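# Move steel blocks from black plate into bin

## Task

Transfer every steel block that sits on the black plate into the bin; a scraper and a dustpan on the table may be used, but a block still lying in the dustpan is not counted as delivered, and a block that rolls off the table does not fail the job yet is counted as not delivered.

## Robot and tools

Robot: two arms, left_arm (left hand) and right_arm (right hand), each with a five-finger hand. Scene frame: origin at table-top height midway between the nominal bases, +x out over the table, +y toward left_arm, +z up. Arm names do not match image sides. Calibrated bases: left_arm (+0.042, +0.371, +0.035) m, right_arm (-0.042, -0.265, +0.009) m, both turned almost not at all about z.

Hand point: a spot 0.05 m in front of the palm and 0.15 m from the wrist mounting face. Its +z runs along straightened fingers, +y leaves the palm, +x crosses the palm away from the thumb on the right hand and toward the thumb on the left hand. Straight fingers extend 0.06-0.07 m beyond the point and sit 0.06 m behind it along -y. A wrist bracket on the little-finger side can strike objects. Grasps work on things about 0.035-0.065 m thick with the thumb turned in front of the palm, or handles down to about 0.025 m.

The row (used by execute_actions and move): 28 numbers, each in [-1, 1], always covering both arms. Order: left_arm dx, dy, dz, rx, ry, rz; left hand thumb_turn, thumb_bend, index, middle, ring, little, force_limit, speed; then the same 14 for right_arm. dx..rz are an offset, not a pose: they count from that arm's current Hand target, along that Hand target's own axes. 1.0 equals 0.6 m of travel or 180 degrees; rx, ry, rz form a single rotation vector. Six zeros re-request the present Hand target. Hand motor numbers are absolute targets: -1 open/straight, +1 closed/curled (thumb_turn +1 puts the thumb opposite the fingers). force_limit maps -1..+1 to roughly 0..10 N at the fingertip (0..15 N for both thumb motors). speed rises linearly from near zero at -1 to full at +0.48 and stays full up to +1; full speed sweeps a finger in 0.49 s. For a gentle grip close at speed -0.94 or below. No number means keep; to leave a hand unchanged repeat the eight hand numbers last carried out for it (before any, use its hand_measured plus hand_force_limit and hand_speed). A motor only starts when its target changes by 0.002 or more. To grip harder, raise force_limit and send a target more closed than hand_measured; to loosen, send one more open.

execute_actions: actions is a list of actions; each action is up to 15 rows, one per 1/30 s step, a short list repeating its last row. Every row in an action counts from the Hand target at that action's start. cameras picks images (names, ["all"] or []).

move: target is one row or up to 15 rows; every row's offsets count from the same starting Hand targets, not chained. speed is path top speed in m/s, 0.002-4.3 (default 0.25), one value or one per target; turns are capped at twice it in rad/s. blend (m) rounds corners between listed targets; 0 stops at each. blocking=false returns after about 0.5 s while the move continues. All paths finish together, at least 0.5 s, at most 10 s. No collision avoidance with objects or the other arm. Keep paths away from an arm's own base.

wait: seconds 0-10, arms hold their last command. stop: brakes a running move. zoom_image: camera (cam_high, cam_low, cam_left_wrist, cam_right_wrist) and region [x0, y0, x1, y1] in pixels, at most 504x504, from the latest image. show_instructions: shows the reference pages. finished_scene: ends the scene for good.

Results: end_effector_position (m) and end_effector_quat_wxyz in the scene frame; Hand target is the last commanded pose after clipping, the base for next offsets. Arms often rest 1-3 cm (up to 5 cm) short, mostly low, without any contact; the next command, even zeros, retries, or send the missing distance. Orientation is clipped to 40 degrees from measured each step. hand_measured, hand_stopped_by (moving, target, force, stalled, fault) and hand_load_n list six values in motor order; a load near 0 after gripping signals a lost object. Joint torques include gravity and have offsets. The move line reports done, off_target, moving, held or fault, plus limits (paced = pose clipped, held = steps withheld). MOTOR HOT warns of overheating; at 100 °C an arm drops for 30-60 s, so avoid long loaded holds, full stretch or pushing at unreachable poses.

Cameras: cam_high and cam_low 896x504 fixed, wrist cameras 672x504 fisheye; calibration given may be off by a few mm or degrees.

Avoid: knocking anything off the table, dropping or releasing moving parts, fast impacts, hard pushes on fixed or heavy items, excess finger load, and any contact between the two hands or arms. A blocked arm keeps pressing until commanded back past its hand point. Objects may occasionally be nudged by outside disturbances.

Each tool is called as name(argument=value, ...) on one line, values as JSON.

Reference images:

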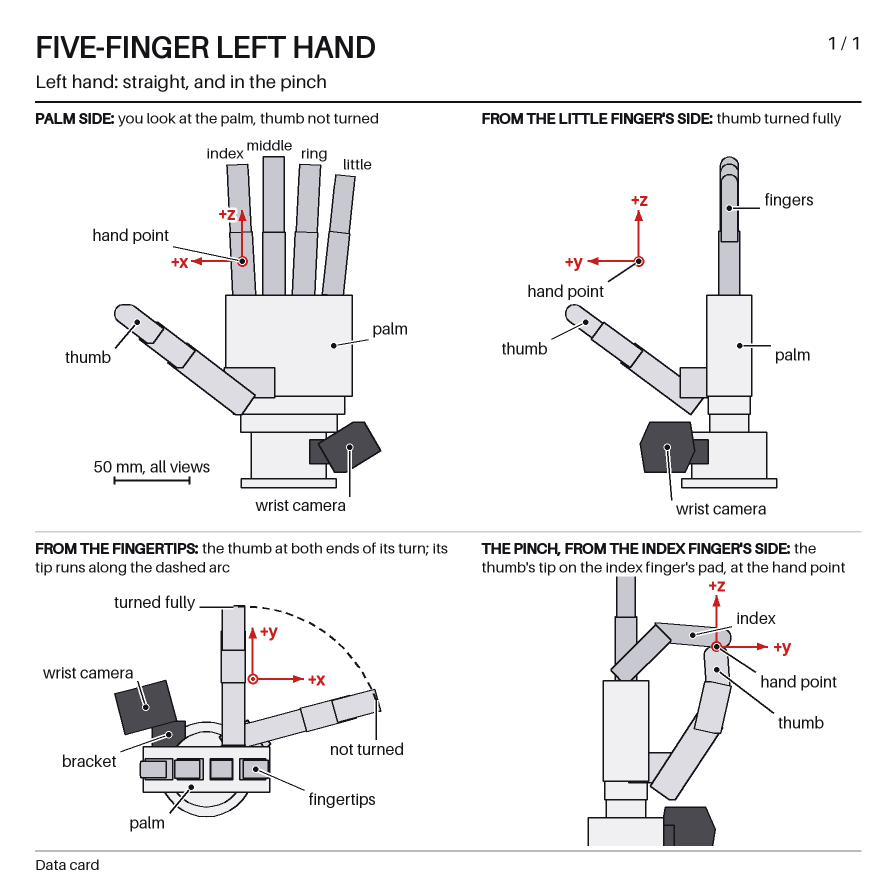

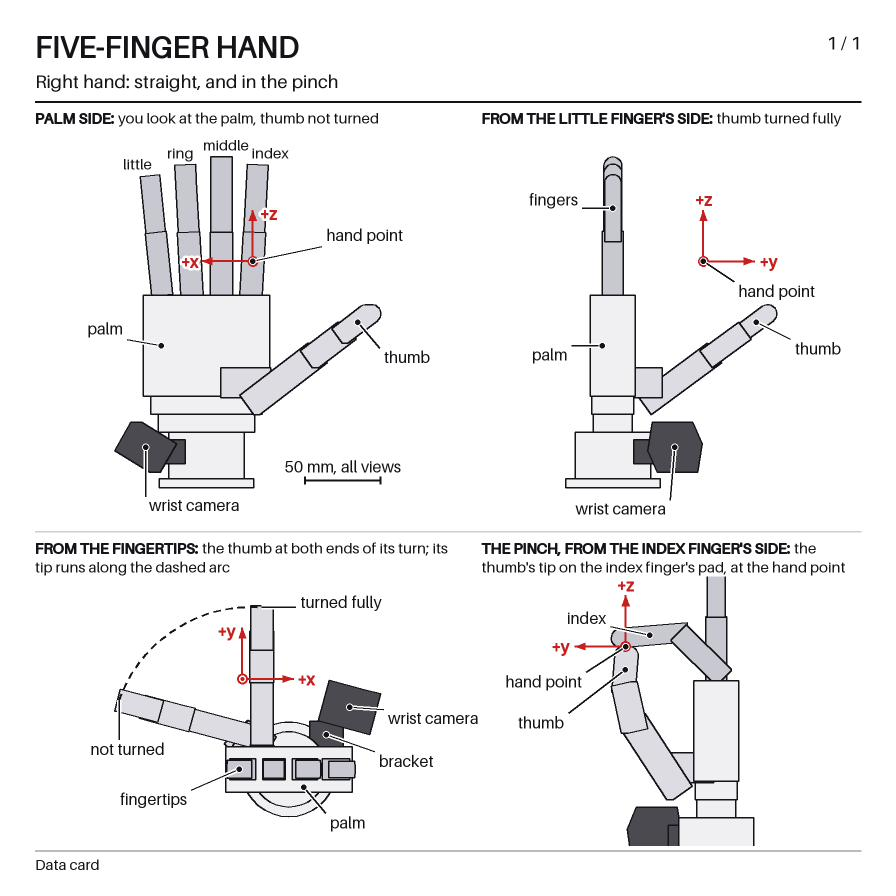

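## Session

execute_actions(actions=[])

Scene clock: 0.00 s.
left_arm: end_effector_position=(+0.4083, +0.2254, +0.2992) hand_measured=(-1.000, -1.000, -1.000, -1.000, -1.000, -1.000) hand_load_n=(+0.5, +0.0, +0.0, +0.0, +0.0, +0.0) hand_stopped_by=(target, target, target, target, target, target) hand_force_limit=0.00 hand_speed=-0.80 end_effector_quat_wxyz=(+0.373, -0.131, +0.914, +0.091) | right_arm: end_effector_position=(+0.0452, +0.0622, +0.2649) hand_measured=(-1.000, -1.000, -1.000, -1.000, -1.000, -1.000) hand_load_n=(+0.0, +0.0, +0.5, +0.0, +0.0, +0.5) hand_stopped_by=(target, target, target, target, target, target) hand_force_limit=0.00 hand_speed=-0.80 end_effector_quat_wxyz=(-0.047, -0.532, +0.699, +0.475)
Joint positions: left_arm=[-0.711 1.237 1.174 -1.087 -0.689 0.711] | right_arm=[0.686 1.18 0.839 -1.331 -0.992 0.898]
Joint velocities: within noise
Joint torques (N m): no reading
Heat: left arm: hottest waist 32 °C; right arm: hottest wrist pitch 29 °C.
Hand target: left_arm +0.4164, +0.2229, +0.3159; +0.388, -0.140, +0.907, +0.079 | right_arm +0.0490, +0.0677, +0.2785; -0.029, -0.540, +0.692, +0.478

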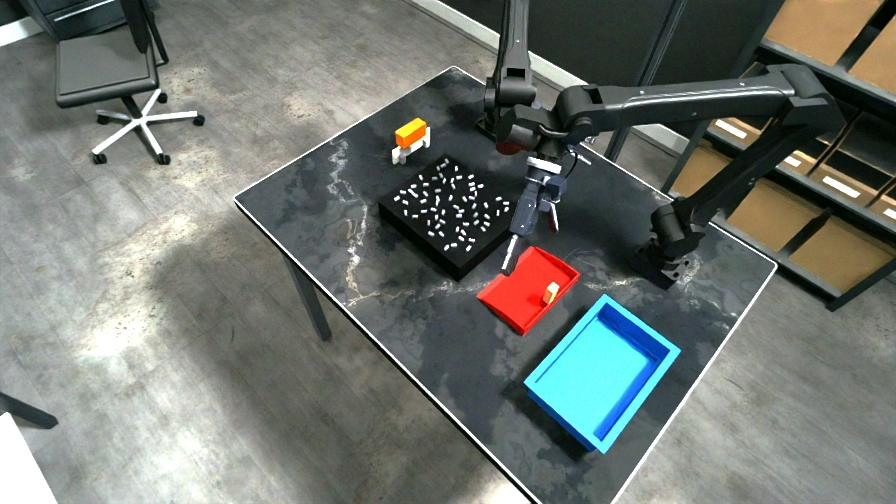

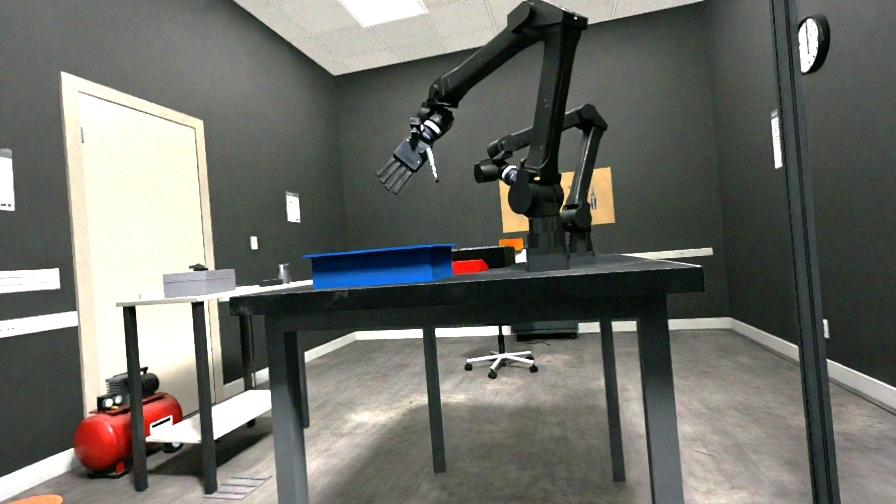

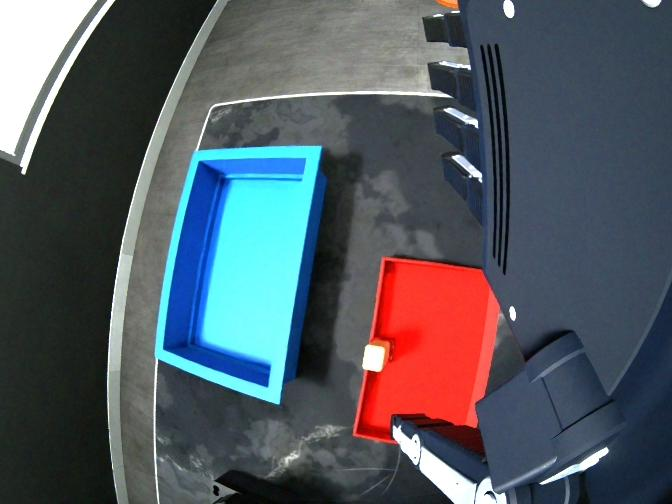

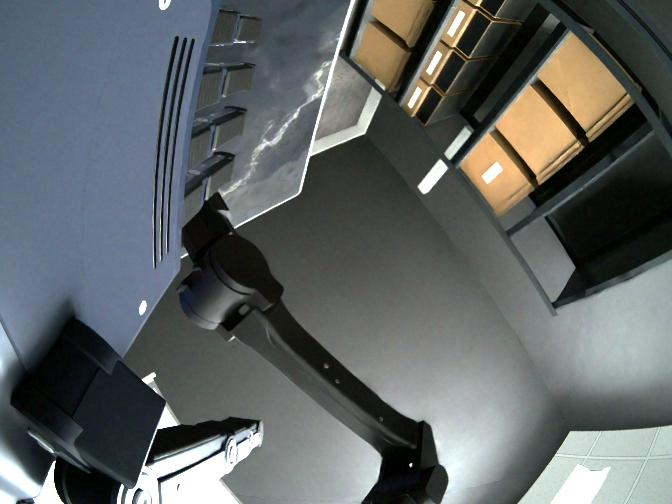

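zoom_image(camera="cam_high", region=[360, 110, 560, 290])

zoom_image(camera="cam_high", region=[450, 230, 700, 460])

zoom_image(camera="cam_low", region=[290, 200, 550, 330])

zoom_image(camera="cam_left_wrist", region=[150, 80, 540, 460])

Scaled by 2.520.

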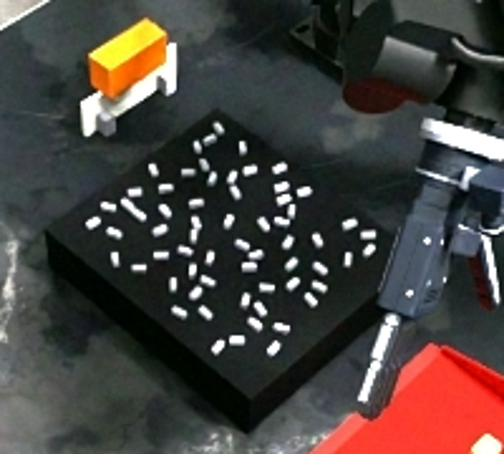

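Scaled by 2.016.

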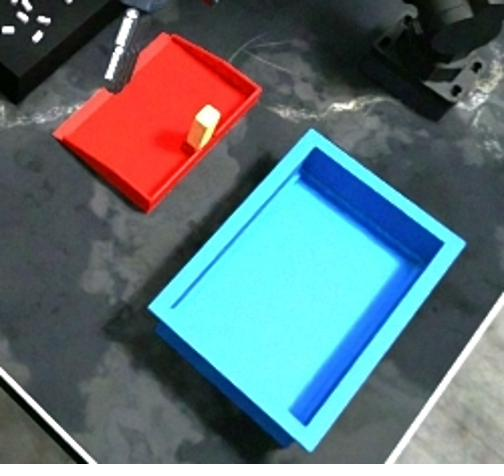

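Scaled by 1.938.

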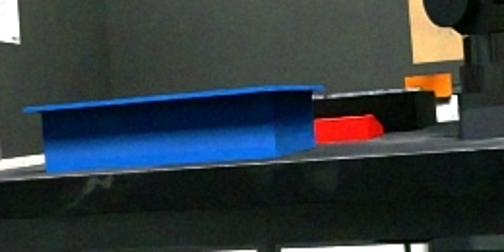

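Scaled by 1.292 from the camera's 672x504 image, which has a finer 960x720 frame.

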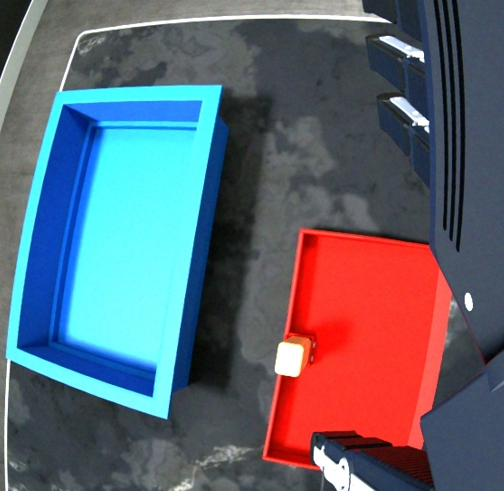

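zoom_image(camera="cam_high", region=[380, 105, 450, 175])

zoom_image(camera="cam_left_wrist", region=[330, 290, 450, 410])

zoom_image(camera="cam_high", region=[470, 240, 590, 340])

Scaled by 7.200.

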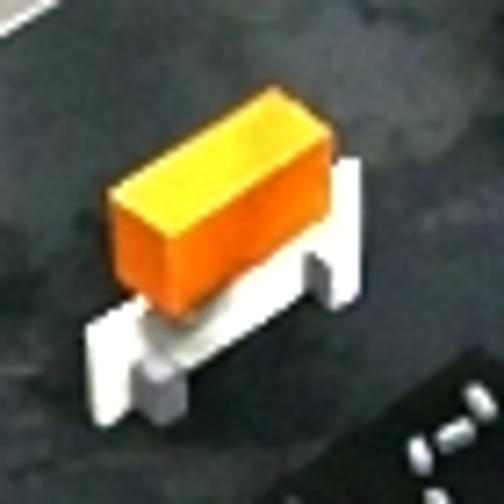

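Scaled by 4.200 from the camera's 672x504 image, which has a finer 960x720 frame.

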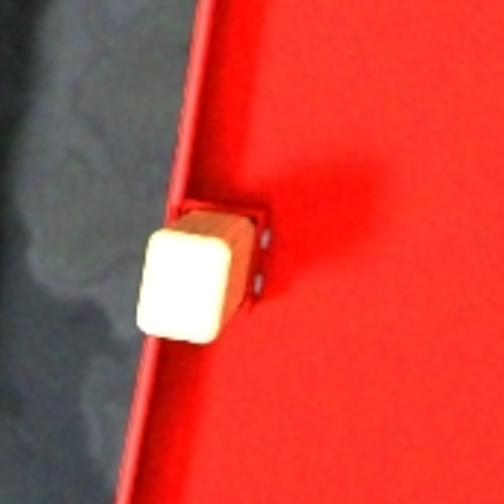

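Scaled by 4.200.

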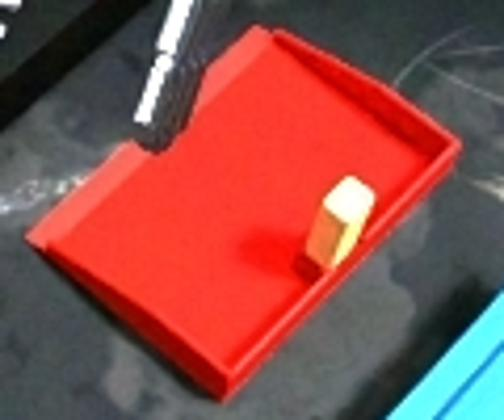

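move(target=[0,0,0,0,0,0,-1,-1,-1,-1,-1,-1,0,-0.8,0.374,-0.183,-0.629,0.340,-0.021,0.384,-1,-1,-1,-1,-1,-1,0,-0.8], cameras=["all"])

Scene clock: 140.50 s.
left_arm: end_effector_position=(+0.4083, +0.2254, +0.2992) hand_measured=(-1.000, -1.000, -1.000, -1.000, -1.000, -1.000) hand_load_n=(+0.0, +0.0, +0.0, +0.0, +0.0, +0.0) hand_stopped_by=(target, target, target, target, target, target) hand_force_limit=0.00 hand_speed=-0.80 end_effector_quat_wxyz=(+0.373, -0.131, +0.914, +0.091) | right_arm: end_effector_position=(+0.2344, -0.3325, +0.2790) hand_measured=(-1.000, -1.000, -1.000, -1.000, -1.000, -1.000) hand_load_n=(+0.0, +0.0, +0.0, +0.0, +0.0, +0.0) hand_stopped_by=(target, target, target, target, target, target) hand_force_limit=0.00 hand_speed=-0.80 end_effector_quat_wxyz=(+0.007, -0.015, +1.000, +0.003)
Joint positions: left_arm=[-0.711 1.237 1.174 -1.087 -0.689 0.711] | right_arm=[-0.483 1.063 1.177 -1.675 -0.012 1.056]
Joint torques (N m): left_arm=[0.91 -7.24 13.6 1.03 -0.47 0.1] | right_arm=[-1.73 -1.79 10.73 -0.2 0.15 0.16]
Heat: left arm: hottest elbow 35 °C; right arm: hottest elbow 33 °C.
Hand target: left_arm +0.4164, +0.2229, +0.3159; +0.388, -0.140, +0.907, +0.079 | right_arm +0.2452, -0.3396, +0.2996; +0.001, +0.000, +1.000, +0.001
Off the commanded pose: left_arm 0.019 m, 3 deg | right_arm 0.024 m, 2 deg.
joint sent to its limit (right arm) — joint 4 (wrist pitch), lower limit. The joint targets are off in position, not in orientation.
move: off_target (left_arm, right_arm)
camera_calibration:
cam_right_wrist: T_world_to_cam=[[-0.313568, 0.949204, -0.0261924, 0.396483], [0.806118, 0.280675, 0.520956, -0.242857], [0.501846, 0.142241, -0.853181, 0.282833], [0, 0, 0, 1]] pos_world=[0.178158, -0.34841, 0.37821]

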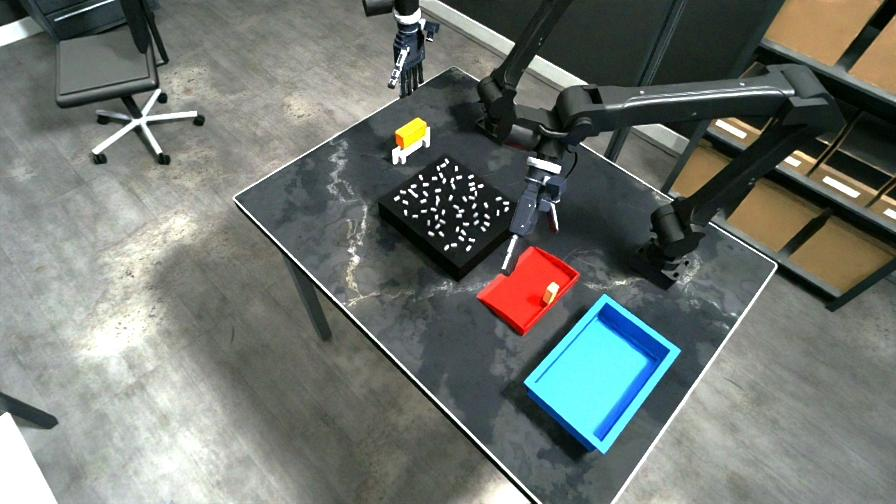

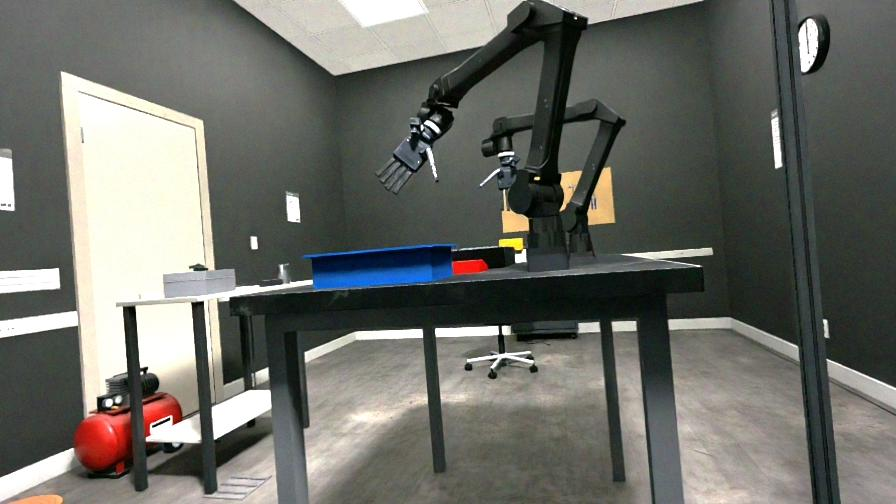

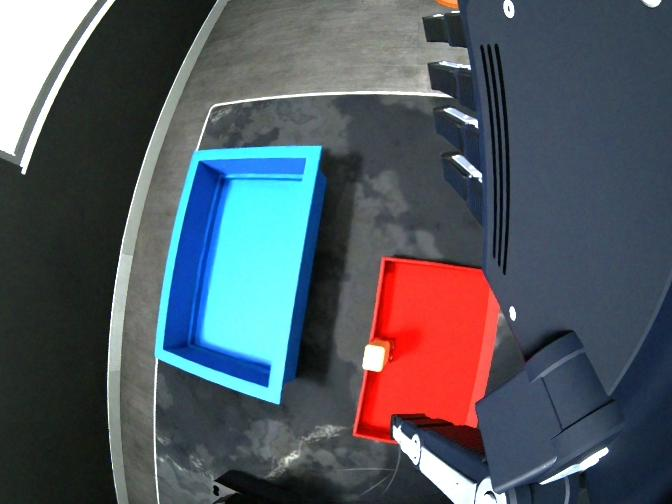

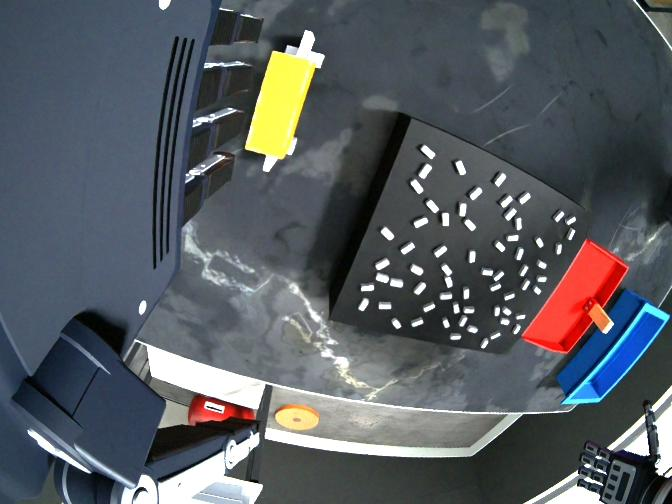

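zoom_image(camera="cam_right_wrist", region=[180, 10, 340, 190])

zoom_image(camera="cam_right_wrist", region=[320, 100, 670, 420])

zoom_image(camera="cam_high", region=[380, 105, 450, 175])

zoom_image(camera="cam_low", region=[440, 140, 580, 290])

Scaled by 2.800 from the camera's 672x504 image, which has a finer 960x720 frame.

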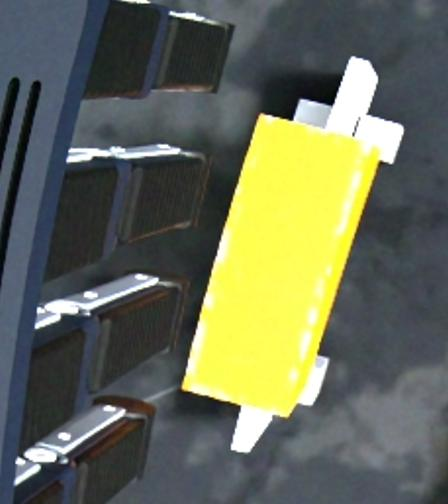

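Scaled by 1.440 from the camera's 672x504 image, which has a finer 960x720 frame.

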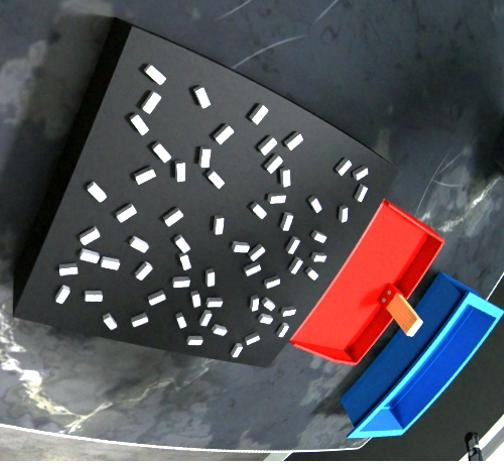

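Scaled by 7.200.

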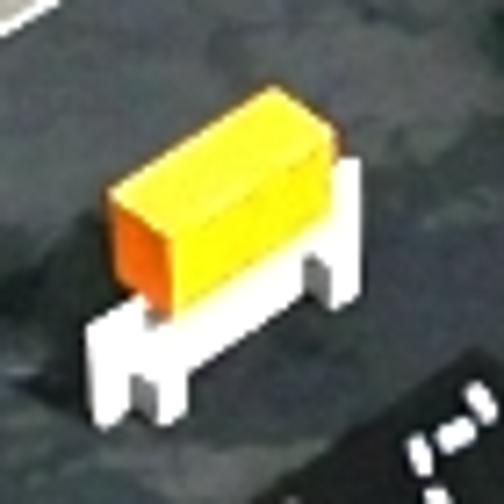

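Scaled by 3.360.

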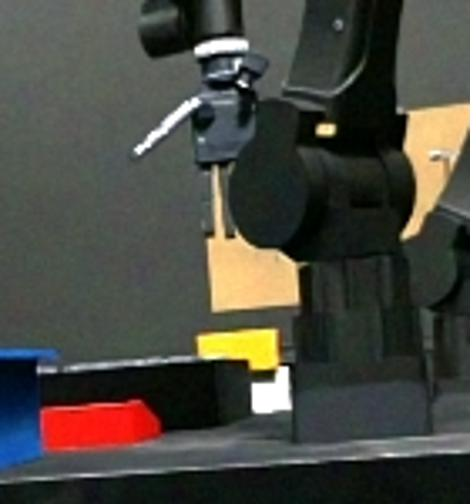

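move(target=[0,0,0,0,0,0,-1,-1,-1,-1,-1,-1,0,-0.8,-0.015,-0.057,0.132,0,0,0,-1,-1,-1,-1,-1,-1,0,-0.8], cameras=["cam_right_wrist","cam_high"])

zoom_image(camera="cam_right_wrist", region=[140, 0, 340, 220])

zoom_image(camera="cam_high", region=[360, 40, 460, 170])

Scene clock: 179.87 s.
left_arm: end_effector_position=(+0.4083, +0.2254, +0.2992) hand_measured=(-1.000, -1.000, -1.000, -1.000, -1.000, -1.000) hand_load_n=(+0.0, +0.0, +0.5, +0.0, +0.0, +0.0) hand_stopped_by=(target, target, target, target, target, target) hand_force_limit=0.00 hand_speed=-0.80 end_effector_quat_wxyz=(+0.373, -0.131, +0.914, +0.091) | right_arm: end_effector_position=(+0.2479, -0.3686, +0.2133) hand_measured=(-1.000, -1.000, -1.000, -1.000, -1.000, -1.000) hand_load_n=(+0.0, +0.0, +0.0, +0.0, +0.0, +0.0) hand_stopped_by=(target, target, target, target, target, target) hand_force_limit=0.00 hand_speed=-0.80 end_effector_quat_wxyz=(-0.016, +0.008, +1.000, +0.009)
Joint positions: left_arm=[-0.711 1.237 1.174 -1.087 -0.689 0.711] | right_arm=[-0.558 1.166 1.08 -1.521 0.002 1.025]
Joint torques (N m): left_arm=[0.73 -7.59 13.59 1.01 -0.47 0.1] | right_arm=[-1.73 -3.31 7.75 0.47 0.11 -0.09]
Heat: left arm: hottest elbow 36 °C; right arm: hottest elbow 35 °C.
Hand target: left_arm +0.4164, +0.2229, +0.3159; +0.388, -0.140, +0.907, +0.079 | right_arm +0.2543, -0.3737, +0.2204; +0.001, +0.000, +1.000, +0.001
Off the commanded pose: left_arm 0.019 m, 3 deg | right_arm 0.011 m, 2 deg.
move: off_target (left_arm, right_arm)
camera_calibration:
cam_right_wrist: T_world_to_cam=[[-0.271811, 0.962349, -0.0018366, 0.42254], [0.841023, 0.23847, 0.485606, -0.226039], [0.46776, 0.130448, -0.874176, 0.233692], [0, 0, 0, 1]] pos_world=[0.195643, -0.383212, 0.31483]
Images, in order (width x height): cam_high 896x504, cam_right_wrist 672x504.

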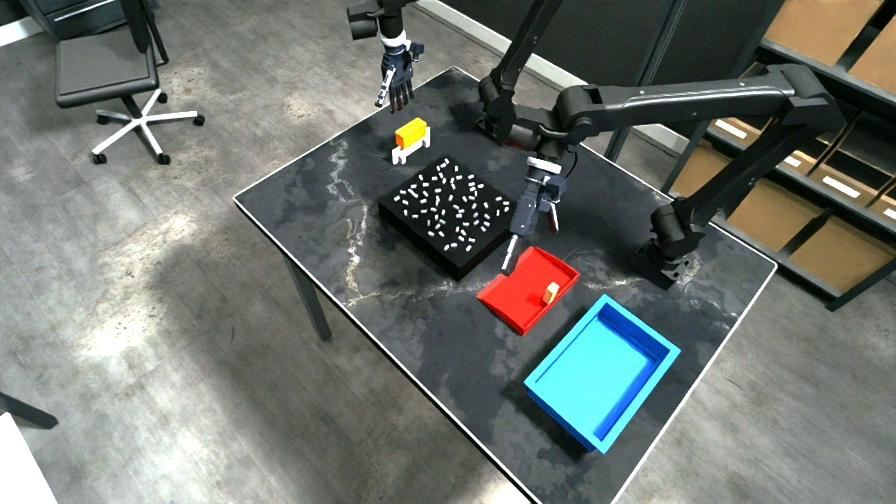

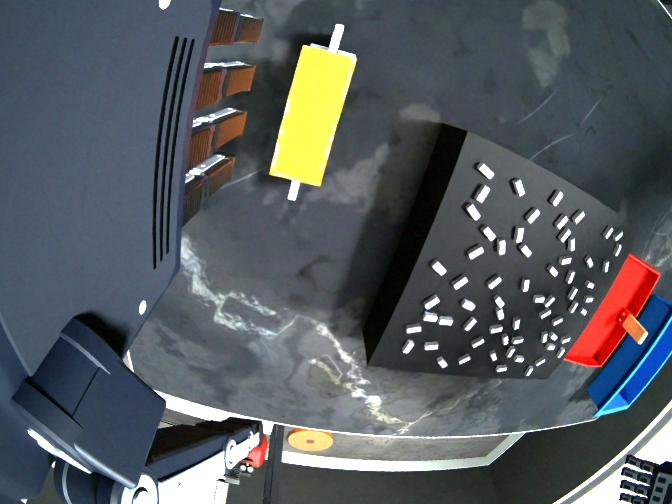

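Scaled by 2.291 from the camera's 672x504 image, which has a finer 960x720 frame.

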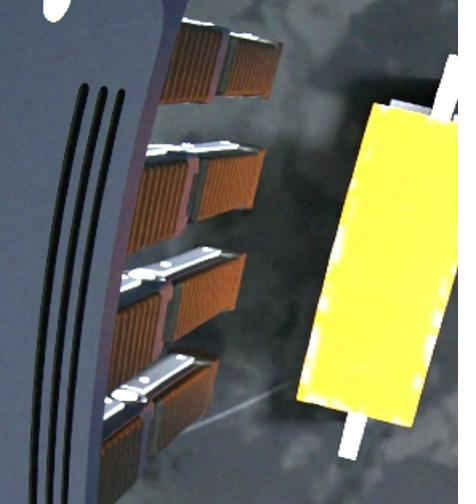

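Scaled by 3.877.

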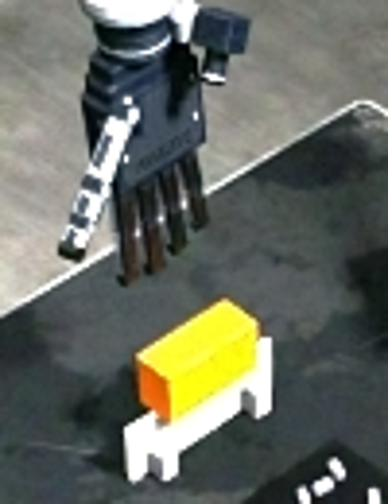

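move(target=[0,0,0,0,0,0,-1,-1,-1,-1,-1,-1,0,-0.8,0,0,0.20,0,0,0,1,-1,-1,-1,-1,-1,0,-0.5], cameras=["cam_right_wrist","cam_high"], speed=0.15)

zoom_image(camera="cam_right_wrist", region=[140, 0, 440, 300])

zoom_image(camera="cam_high", region=[360, 60, 460, 170])

Scene clock: 232.33 s.
left_arm: end_effector_position=(+0.4083, +0.2254, +0.2992) hand_measured=(-1.000, -1.000, -1.000, -1.000, -1.000, -1.000) hand_load_n=(+0.0, +0.0, +0.0, +0.0, +0.0, +0.0) hand_stopped_by=(target, target, target, target, target, target) hand_force_limit=0.00 hand_speed=-0.80 end_effector_quat_wxyz=(+0.373, -0.131, +0.914, +0.091) | right_arm: end_effector_position=(+0.2475, -0.3683, +0.0966) hand_measured=(+1.000, -1.000, -1.000, -1.000, -1.000, -1.000) hand_load_n=(+0.0, +0.0, +0.0, +0.0, +0.0, +0.0) hand_stopped_by=(target, target, target, target, target, target) hand_force_limit=0.00 hand_speed=-0.50 end_effector_quat_wxyz=(-0.012, +0.008, +1.000, +0.006)
Joint positions: left_arm=[-0.711 1.237 1.174 -1.087 -0.689 0.711] | right_arm=[-0.558 1.241 0.824 -1.181 0.002 1.025]
Joint torques (N m): left_arm=[0.67 -7.41 13.56 1.05 -0.47 0.09] | right_arm=[-1.61 -3.14 6.83 0.44 0.11 -0.1]
Heat: left arm: hottest elbow 37 °C; right arm: hottest elbow 35 °C.
Hand target: left_arm +0.4164, +0.2229, +0.3159; +0.388, -0.140, +0.907, +0.079 | right_arm +0.2545, -0.3736, +0.1004; +0.001, +0.000, +1.000, +0.001
Off the commanded pose: left_arm 0.019 m, 3 deg | right_arm 0.010 m, 2 deg.
move: off_target (left_arm)
camera_calibration:
cam_right_wrist: T_world_to_cam=[[-0.27183, 0.962307, -0.00861945, 0.422568], [0.837167, 0.240879, 0.491048, -0.167831], [0.474615, 0.126266, -0.87109, 0.1282], [0, 0, 0, 1]] pos_world=[0.194523, -0.3824, 0.197729]
Images, in order (width x height): cam_high 896x504, cam_right_wrist 672x504.

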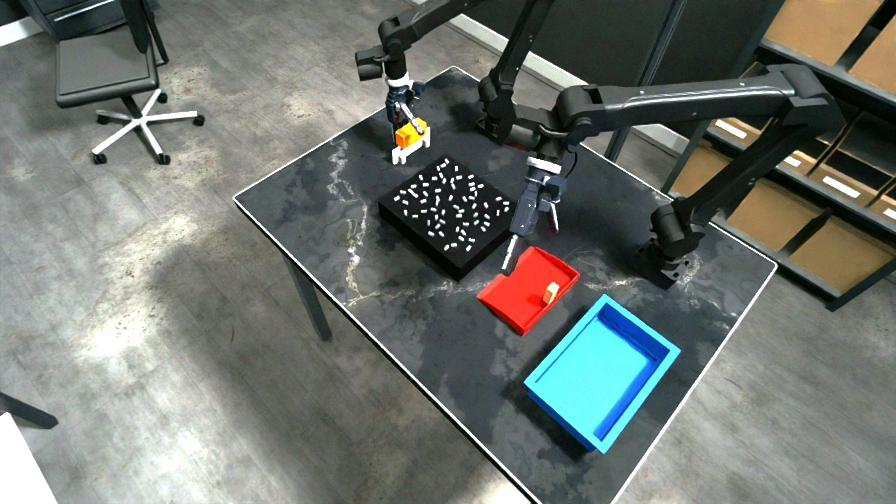

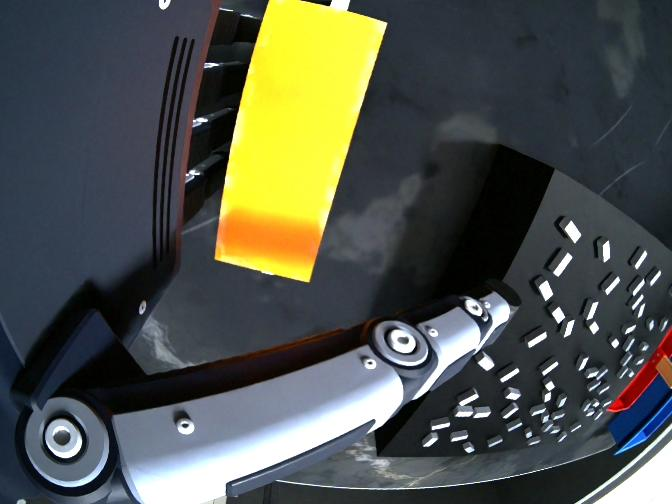

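Scaled by 1.680 from the camera's 672x504 image, which has a finer 960x720 frame.

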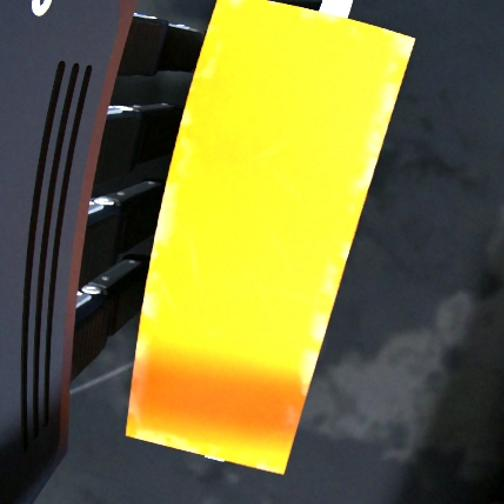

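Scaled by 4.582.

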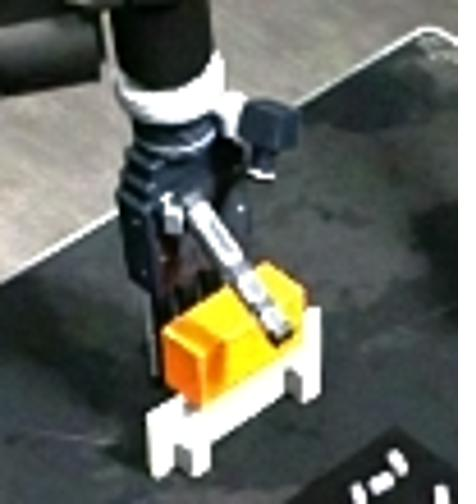

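move(target=[[0,0,0,0,0,0,-1,-1,-1,-1,-1,-1,0,-0.8,0,-0.022,0,0,0,0,1,-1,-1,-1,-1,-1,0,-0.5],[0,0,0,0,0,0,-1,-1,-1,-1,-1,-1,0,-0.8,0,-0.022,0,0,0,0,1,-1,-0.6,-0.6,-0.6,-0.6,0,-0.5],[0,0,0,0,0,0,-1,-1,-1,-1,-1,-1,0,-0.8,0,-0.022,0.033,0,0,0,1,-1,-0.6,-0.6,-0.6,-0.6,0,-0.5]], cameras=["cam_right_wrist","cam_high"], speed=0.1)

zoom_image(camera="cam_right_wrist", region=[140, 0, 440, 300])

Scene clock: 251.43 s.
left_arm: end_effector_position=(+0.4083, +0.2254, +0.2992) hand_measured=(-1.000, -1.000, -1.000, -1.000, -1.000, -1.000) hand_load_n=(+0.0, +0.0, +0.0, +0.0, +0.0, +0.0) hand_stopped_by=(target, target, target, target, target, target) hand_force_limit=0.00 hand_speed=-0.80 end_effector_quat_wxyz=(+0.373, -0.131, +0.914, +0.091) | right_arm: end_effector_position=(+0.2479, -0.3805, +0.0777) hand_measured=(+1.000, -1.000, -0.600, -0.600, -0.600, -0.600) hand_load_n=(+0.0, +0.0, +0.0, +0.0, +0.0, +0.5) hand_stopped_by=(target, target, target, target, target, target) hand_force_limit=0.00 hand_speed=-0.50 end_effector_quat_wxyz=(-0.011, +0.006, +1.000, +0.006)
Joint positions: left_arm=[-0.711 1.237 1.174 -1.087 -0.689 0.711] | right_arm=[-0.59 1.285 0.807 -1.118 0.002 0.99]
Joint torques (N m): left_arm=[0.79 -7.24 13.6 1.06 -0.47 0.08] | right_arm=[-1.73 -3.37 6.52 0.46 0.09 -0.07]
Heat: left arm: hottest elbow 37 °C; right arm: hottest elbow 34 °C.
Hand target: left_arm +0.4164, +0.2229, +0.3159; +0.388, -0.140, +0.907, +0.079 | right_arm +0.2545, -0.3867, +0.0806; +0.001, +0.000, +1.000, +0.001
Off the commanded pose: left_arm 0.019 m, 3 deg | right_arm 0.009 m, 2 deg.
move: off_target (left_arm); target 2's new numbers were sent with right_arm's hand 0.018 m and 3 deg from that target
camera_calibration:
cam_right_wrist: T_world_to_cam=[[-0.274775, 0.961465, -0.00912699, 0.434752], [0.835582, 0.243474, 0.492467, -0.154732], [0.475712, 0.127691, -0.870283, 0.113365], [0, 0, 0, 1]] pos_world=[0.194821, -0.394802, 0.178828]
Images, in order (width x height): cam_high 896x504, cam_right_wrist 672x504.

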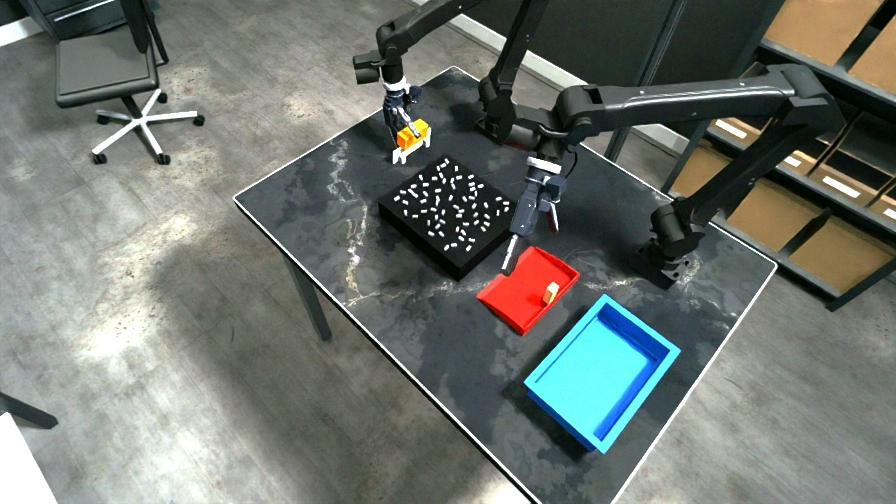

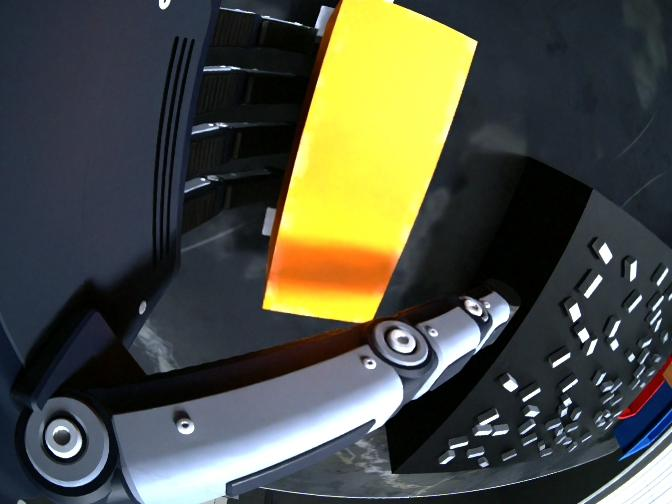

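Scaled by 1.680 from the camera's 672x504 image, which has a finer 960x720 frame.

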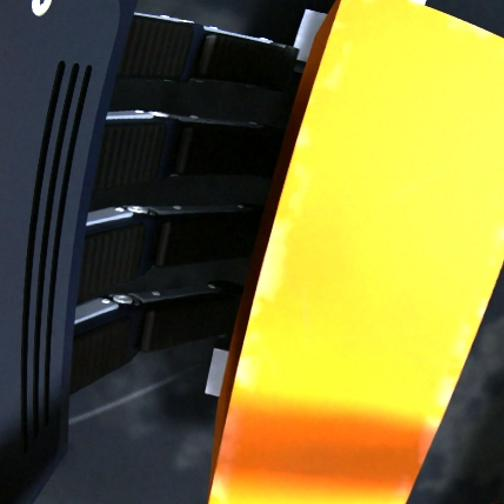

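move(target=[[0,0,0,0,0,0,-1,-1,-1,-1,-1,-1,0,-0.8,0,0,0,0,0,0,1,-1,-0.6,-0.6,-0.6,-1,0,-0.5],[0,0,0,0,0,0,-1,-1,-1,-1,-1,-1,0,-0.8,0,0.020,0.004,0,0,0,1,-1,-0.6,-0.6,-0.6,-1,0,-0.5],[0,0,0,0,0,0,-1,-1,-1,-1,-1,-1,0,-0.8,0,0.020,0.004,0,0,0,1,0.6,-0.6,-0.6,-0.6,-1,-0.4,-0.8]], cameras=["cam_right_wrist","cam_high"], speed=0.1)

zoom_image(camera="cam_high", region=[360, 60, 460, 170])

Scene clock: 269.47 s.
left_arm: end_effector_position=(+0.4083, +0.2254, +0.2992) hand_measured=(-1.000, -1.000, -1.000, -1.000, -1.000, -1.000) hand_load_n=(+0.0, +0.0, +0.0, +0.0, +0.0, +0.0) hand_stopped_by=(target, target, target, target, target, target) hand_force_limit=0.00 hand_speed=-0.80 end_effector_quat_wxyz=(+0.373, -0.131, +0.914, +0.091) | right_arm: end_effector_position=(+0.2430, -0.3721, +0.0711) hand_measured=(+1.000, +0.008, -0.600, -0.600, -0.600, -1.000) hand_load_n=(+0.5, +5.5, +0.0, +3.0, +0.0, +0.0) hand_stopped_by=(target, force, target, target, target, target) hand_force_limit=-0.40 hand_speed=-0.80 end_effector_quat_wxyz=(-0.017, -0.006, +1.000, +0.009)
Joint positions: left_arm=[-0.711 1.237 1.174 -1.087 -0.689 0.711] | right_arm=[-0.575 1.285 0.787 -1.112 0.003 0.982]
Joint torques (N m): left_arm=[0.67 -7.47 13.6 1.05 -0.47 0.09] | right_arm=[0.56 -4.42 6.39 0.38 0.04 0.15]
Heat: left arm: hottest elbow 37 °C; right arm: hottest elbow 34 °C.
Hand target: left_arm +0.4164, +0.2229, +0.3159; +0.388, -0.140, +0.907, +0.079 | right_arm +0.2545, -0.3747, +0.0782; +0.001, +0.000, +1.000, +0.001
Off the commanded pose: left_arm 0.019 m, 3 deg | right_arm 0.014 m, 2 deg.
move: off_target (left_arm, right_arm); target 3's new numbers were sent with right_arm's hand 0.014 m and 2 deg from that target
camera_calibration:
cam_right_wrist: T_world_to_cam=[[-0.296849, 0.954924, 0.000622211, 0.427431], [0.835804, 0.259504, 0.483827, -0.142771], [0.461857, 0.144144, -0.875163, 0.118743], [0, 0, 0, 1]] pos_world=[0.191369, -0.388231, 0.17273]
Images, in order (width x height): cam_high 896x504, cam_right_wrist 672x504.

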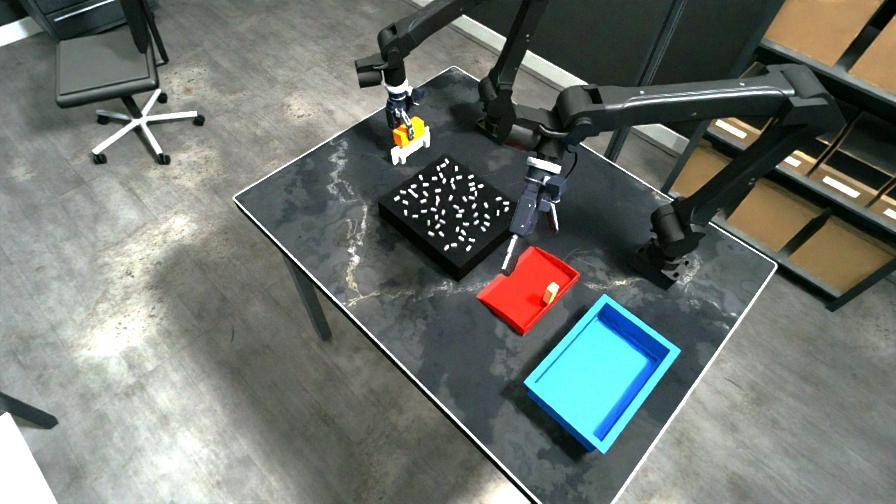

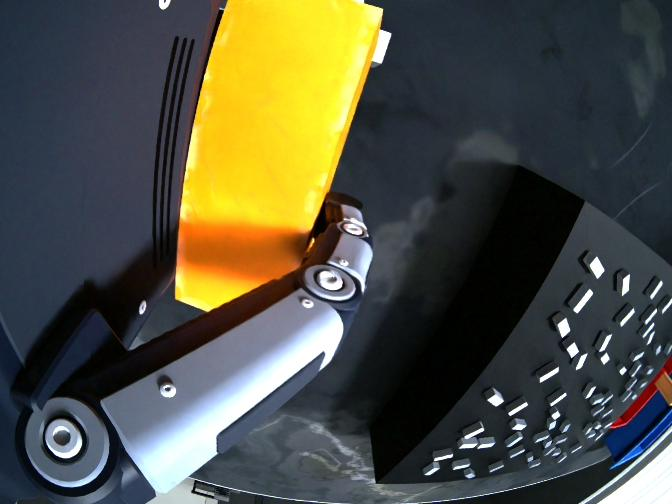

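Scaled by 4.582.

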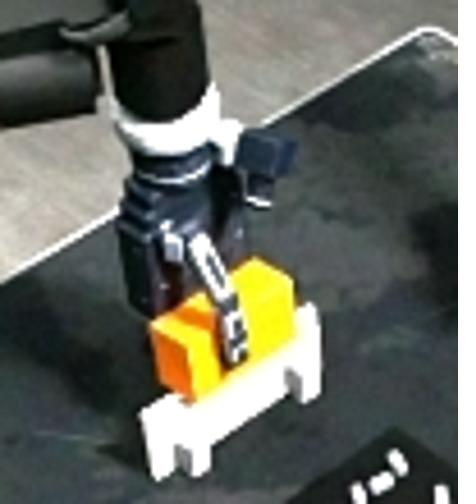

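move(target=[0,0,0,0,0,0,-1,-1,-1,-1,-1,-1,0,-0.8,0,0,0,0,0,0,1,0.8,-0.2,-0.2,-0.2,-1,0.1,-0.9], cameras=["cam_right_wrist","cam_high"], speed=0.1)

zoom_image(camera="cam_high", region=[360, 60, 460, 170])

Scene clock: 273.73 s.
left_arm: end_effector_position=(+0.4083, +0.2254, +0.2992) hand_measured=(-1.000, -1.000, -1.000, -1.000, -1.000, -1.000) hand_load_n=(+0.0, +0.0, +0.0, +0.0, +0.0, +0.0) hand_stopped_by=(target, target, target, target, target, target) hand_force_limit=0.00 hand_speed=-0.80 end_effector_quat_wxyz=(+0.373, -0.131, +0.914, +0.091) | right_arm: end_effector_position=(+0.2431, -0.3726, +0.0710) hand_measured=(+1.000, +0.012, -0.556, -0.594, -0.556, -1.000) hand_load_n=(+1.0, +11.5, +8.0, +1.0, +5.0, +0.0) hand_stopped_by=(target, force, force, force, force, target) hand_force_limit=0.10 hand_speed=-0.90 end_effector_quat_wxyz=(-0.017, -0.006, +1.000, +0.008)
Joint positions: left_arm=[-0.711 1.237 1.174 -1.087 -0.689 0.711] | right_arm=[-0.575 1.285 0.787 -1.11 0.005 0.982]
Joint torques (N m): left_arm=[0.73 -7.41 13.6 1.06 -0.47 0.09] | right_arm=[0.44 -4.48 6.35 0.38 -0.02 0.15]
Heat: left arm: hottest elbow 37 °C; right arm: hottest elbow 34 °C.
Hand target: left_arm +0.4164, +0.2229, +0.3159; +0.388, -0.140, +0.907, +0.079 | right_arm +0.2545, -0.3747, +0.0782; +0.001, +0.000, +1.000, +0.001
Off the commanded pose: left_arm 0.019 m, 3 deg | right_arm 0.014 m, 2 deg.
move: off_target (left_arm, right_arm)
camera_calibration:
cam_right_wrist: T_world_to_cam=[[-0.296945, 0.954893, -0.0015221, 0.428148], [0.835553, 0.260604, 0.48367, -0.14231], [0.46225, 0.142351, -0.875249, 0.117851], [0, 0, 0, 1]] pos_world=[0.191568, -0.388525, 0.172632]
Images, in order (width x height): cam_high 896x504, cam_right_wrist 672x504.

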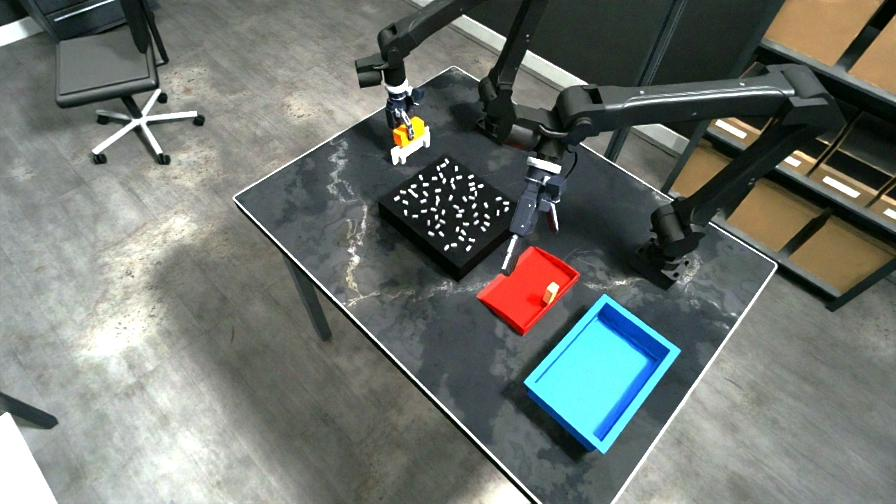

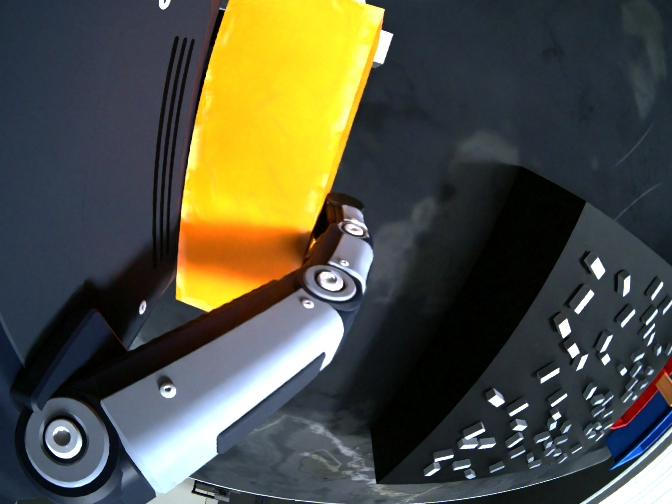

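Scaled by 4.582.

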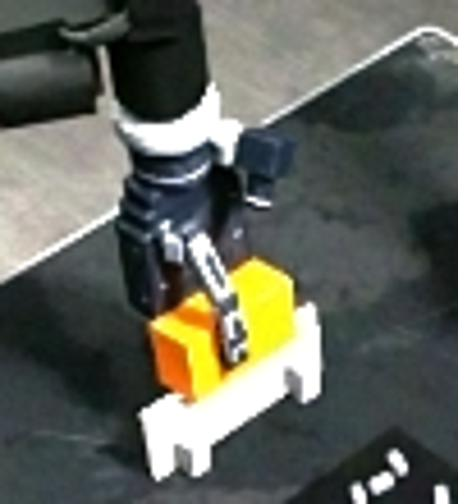

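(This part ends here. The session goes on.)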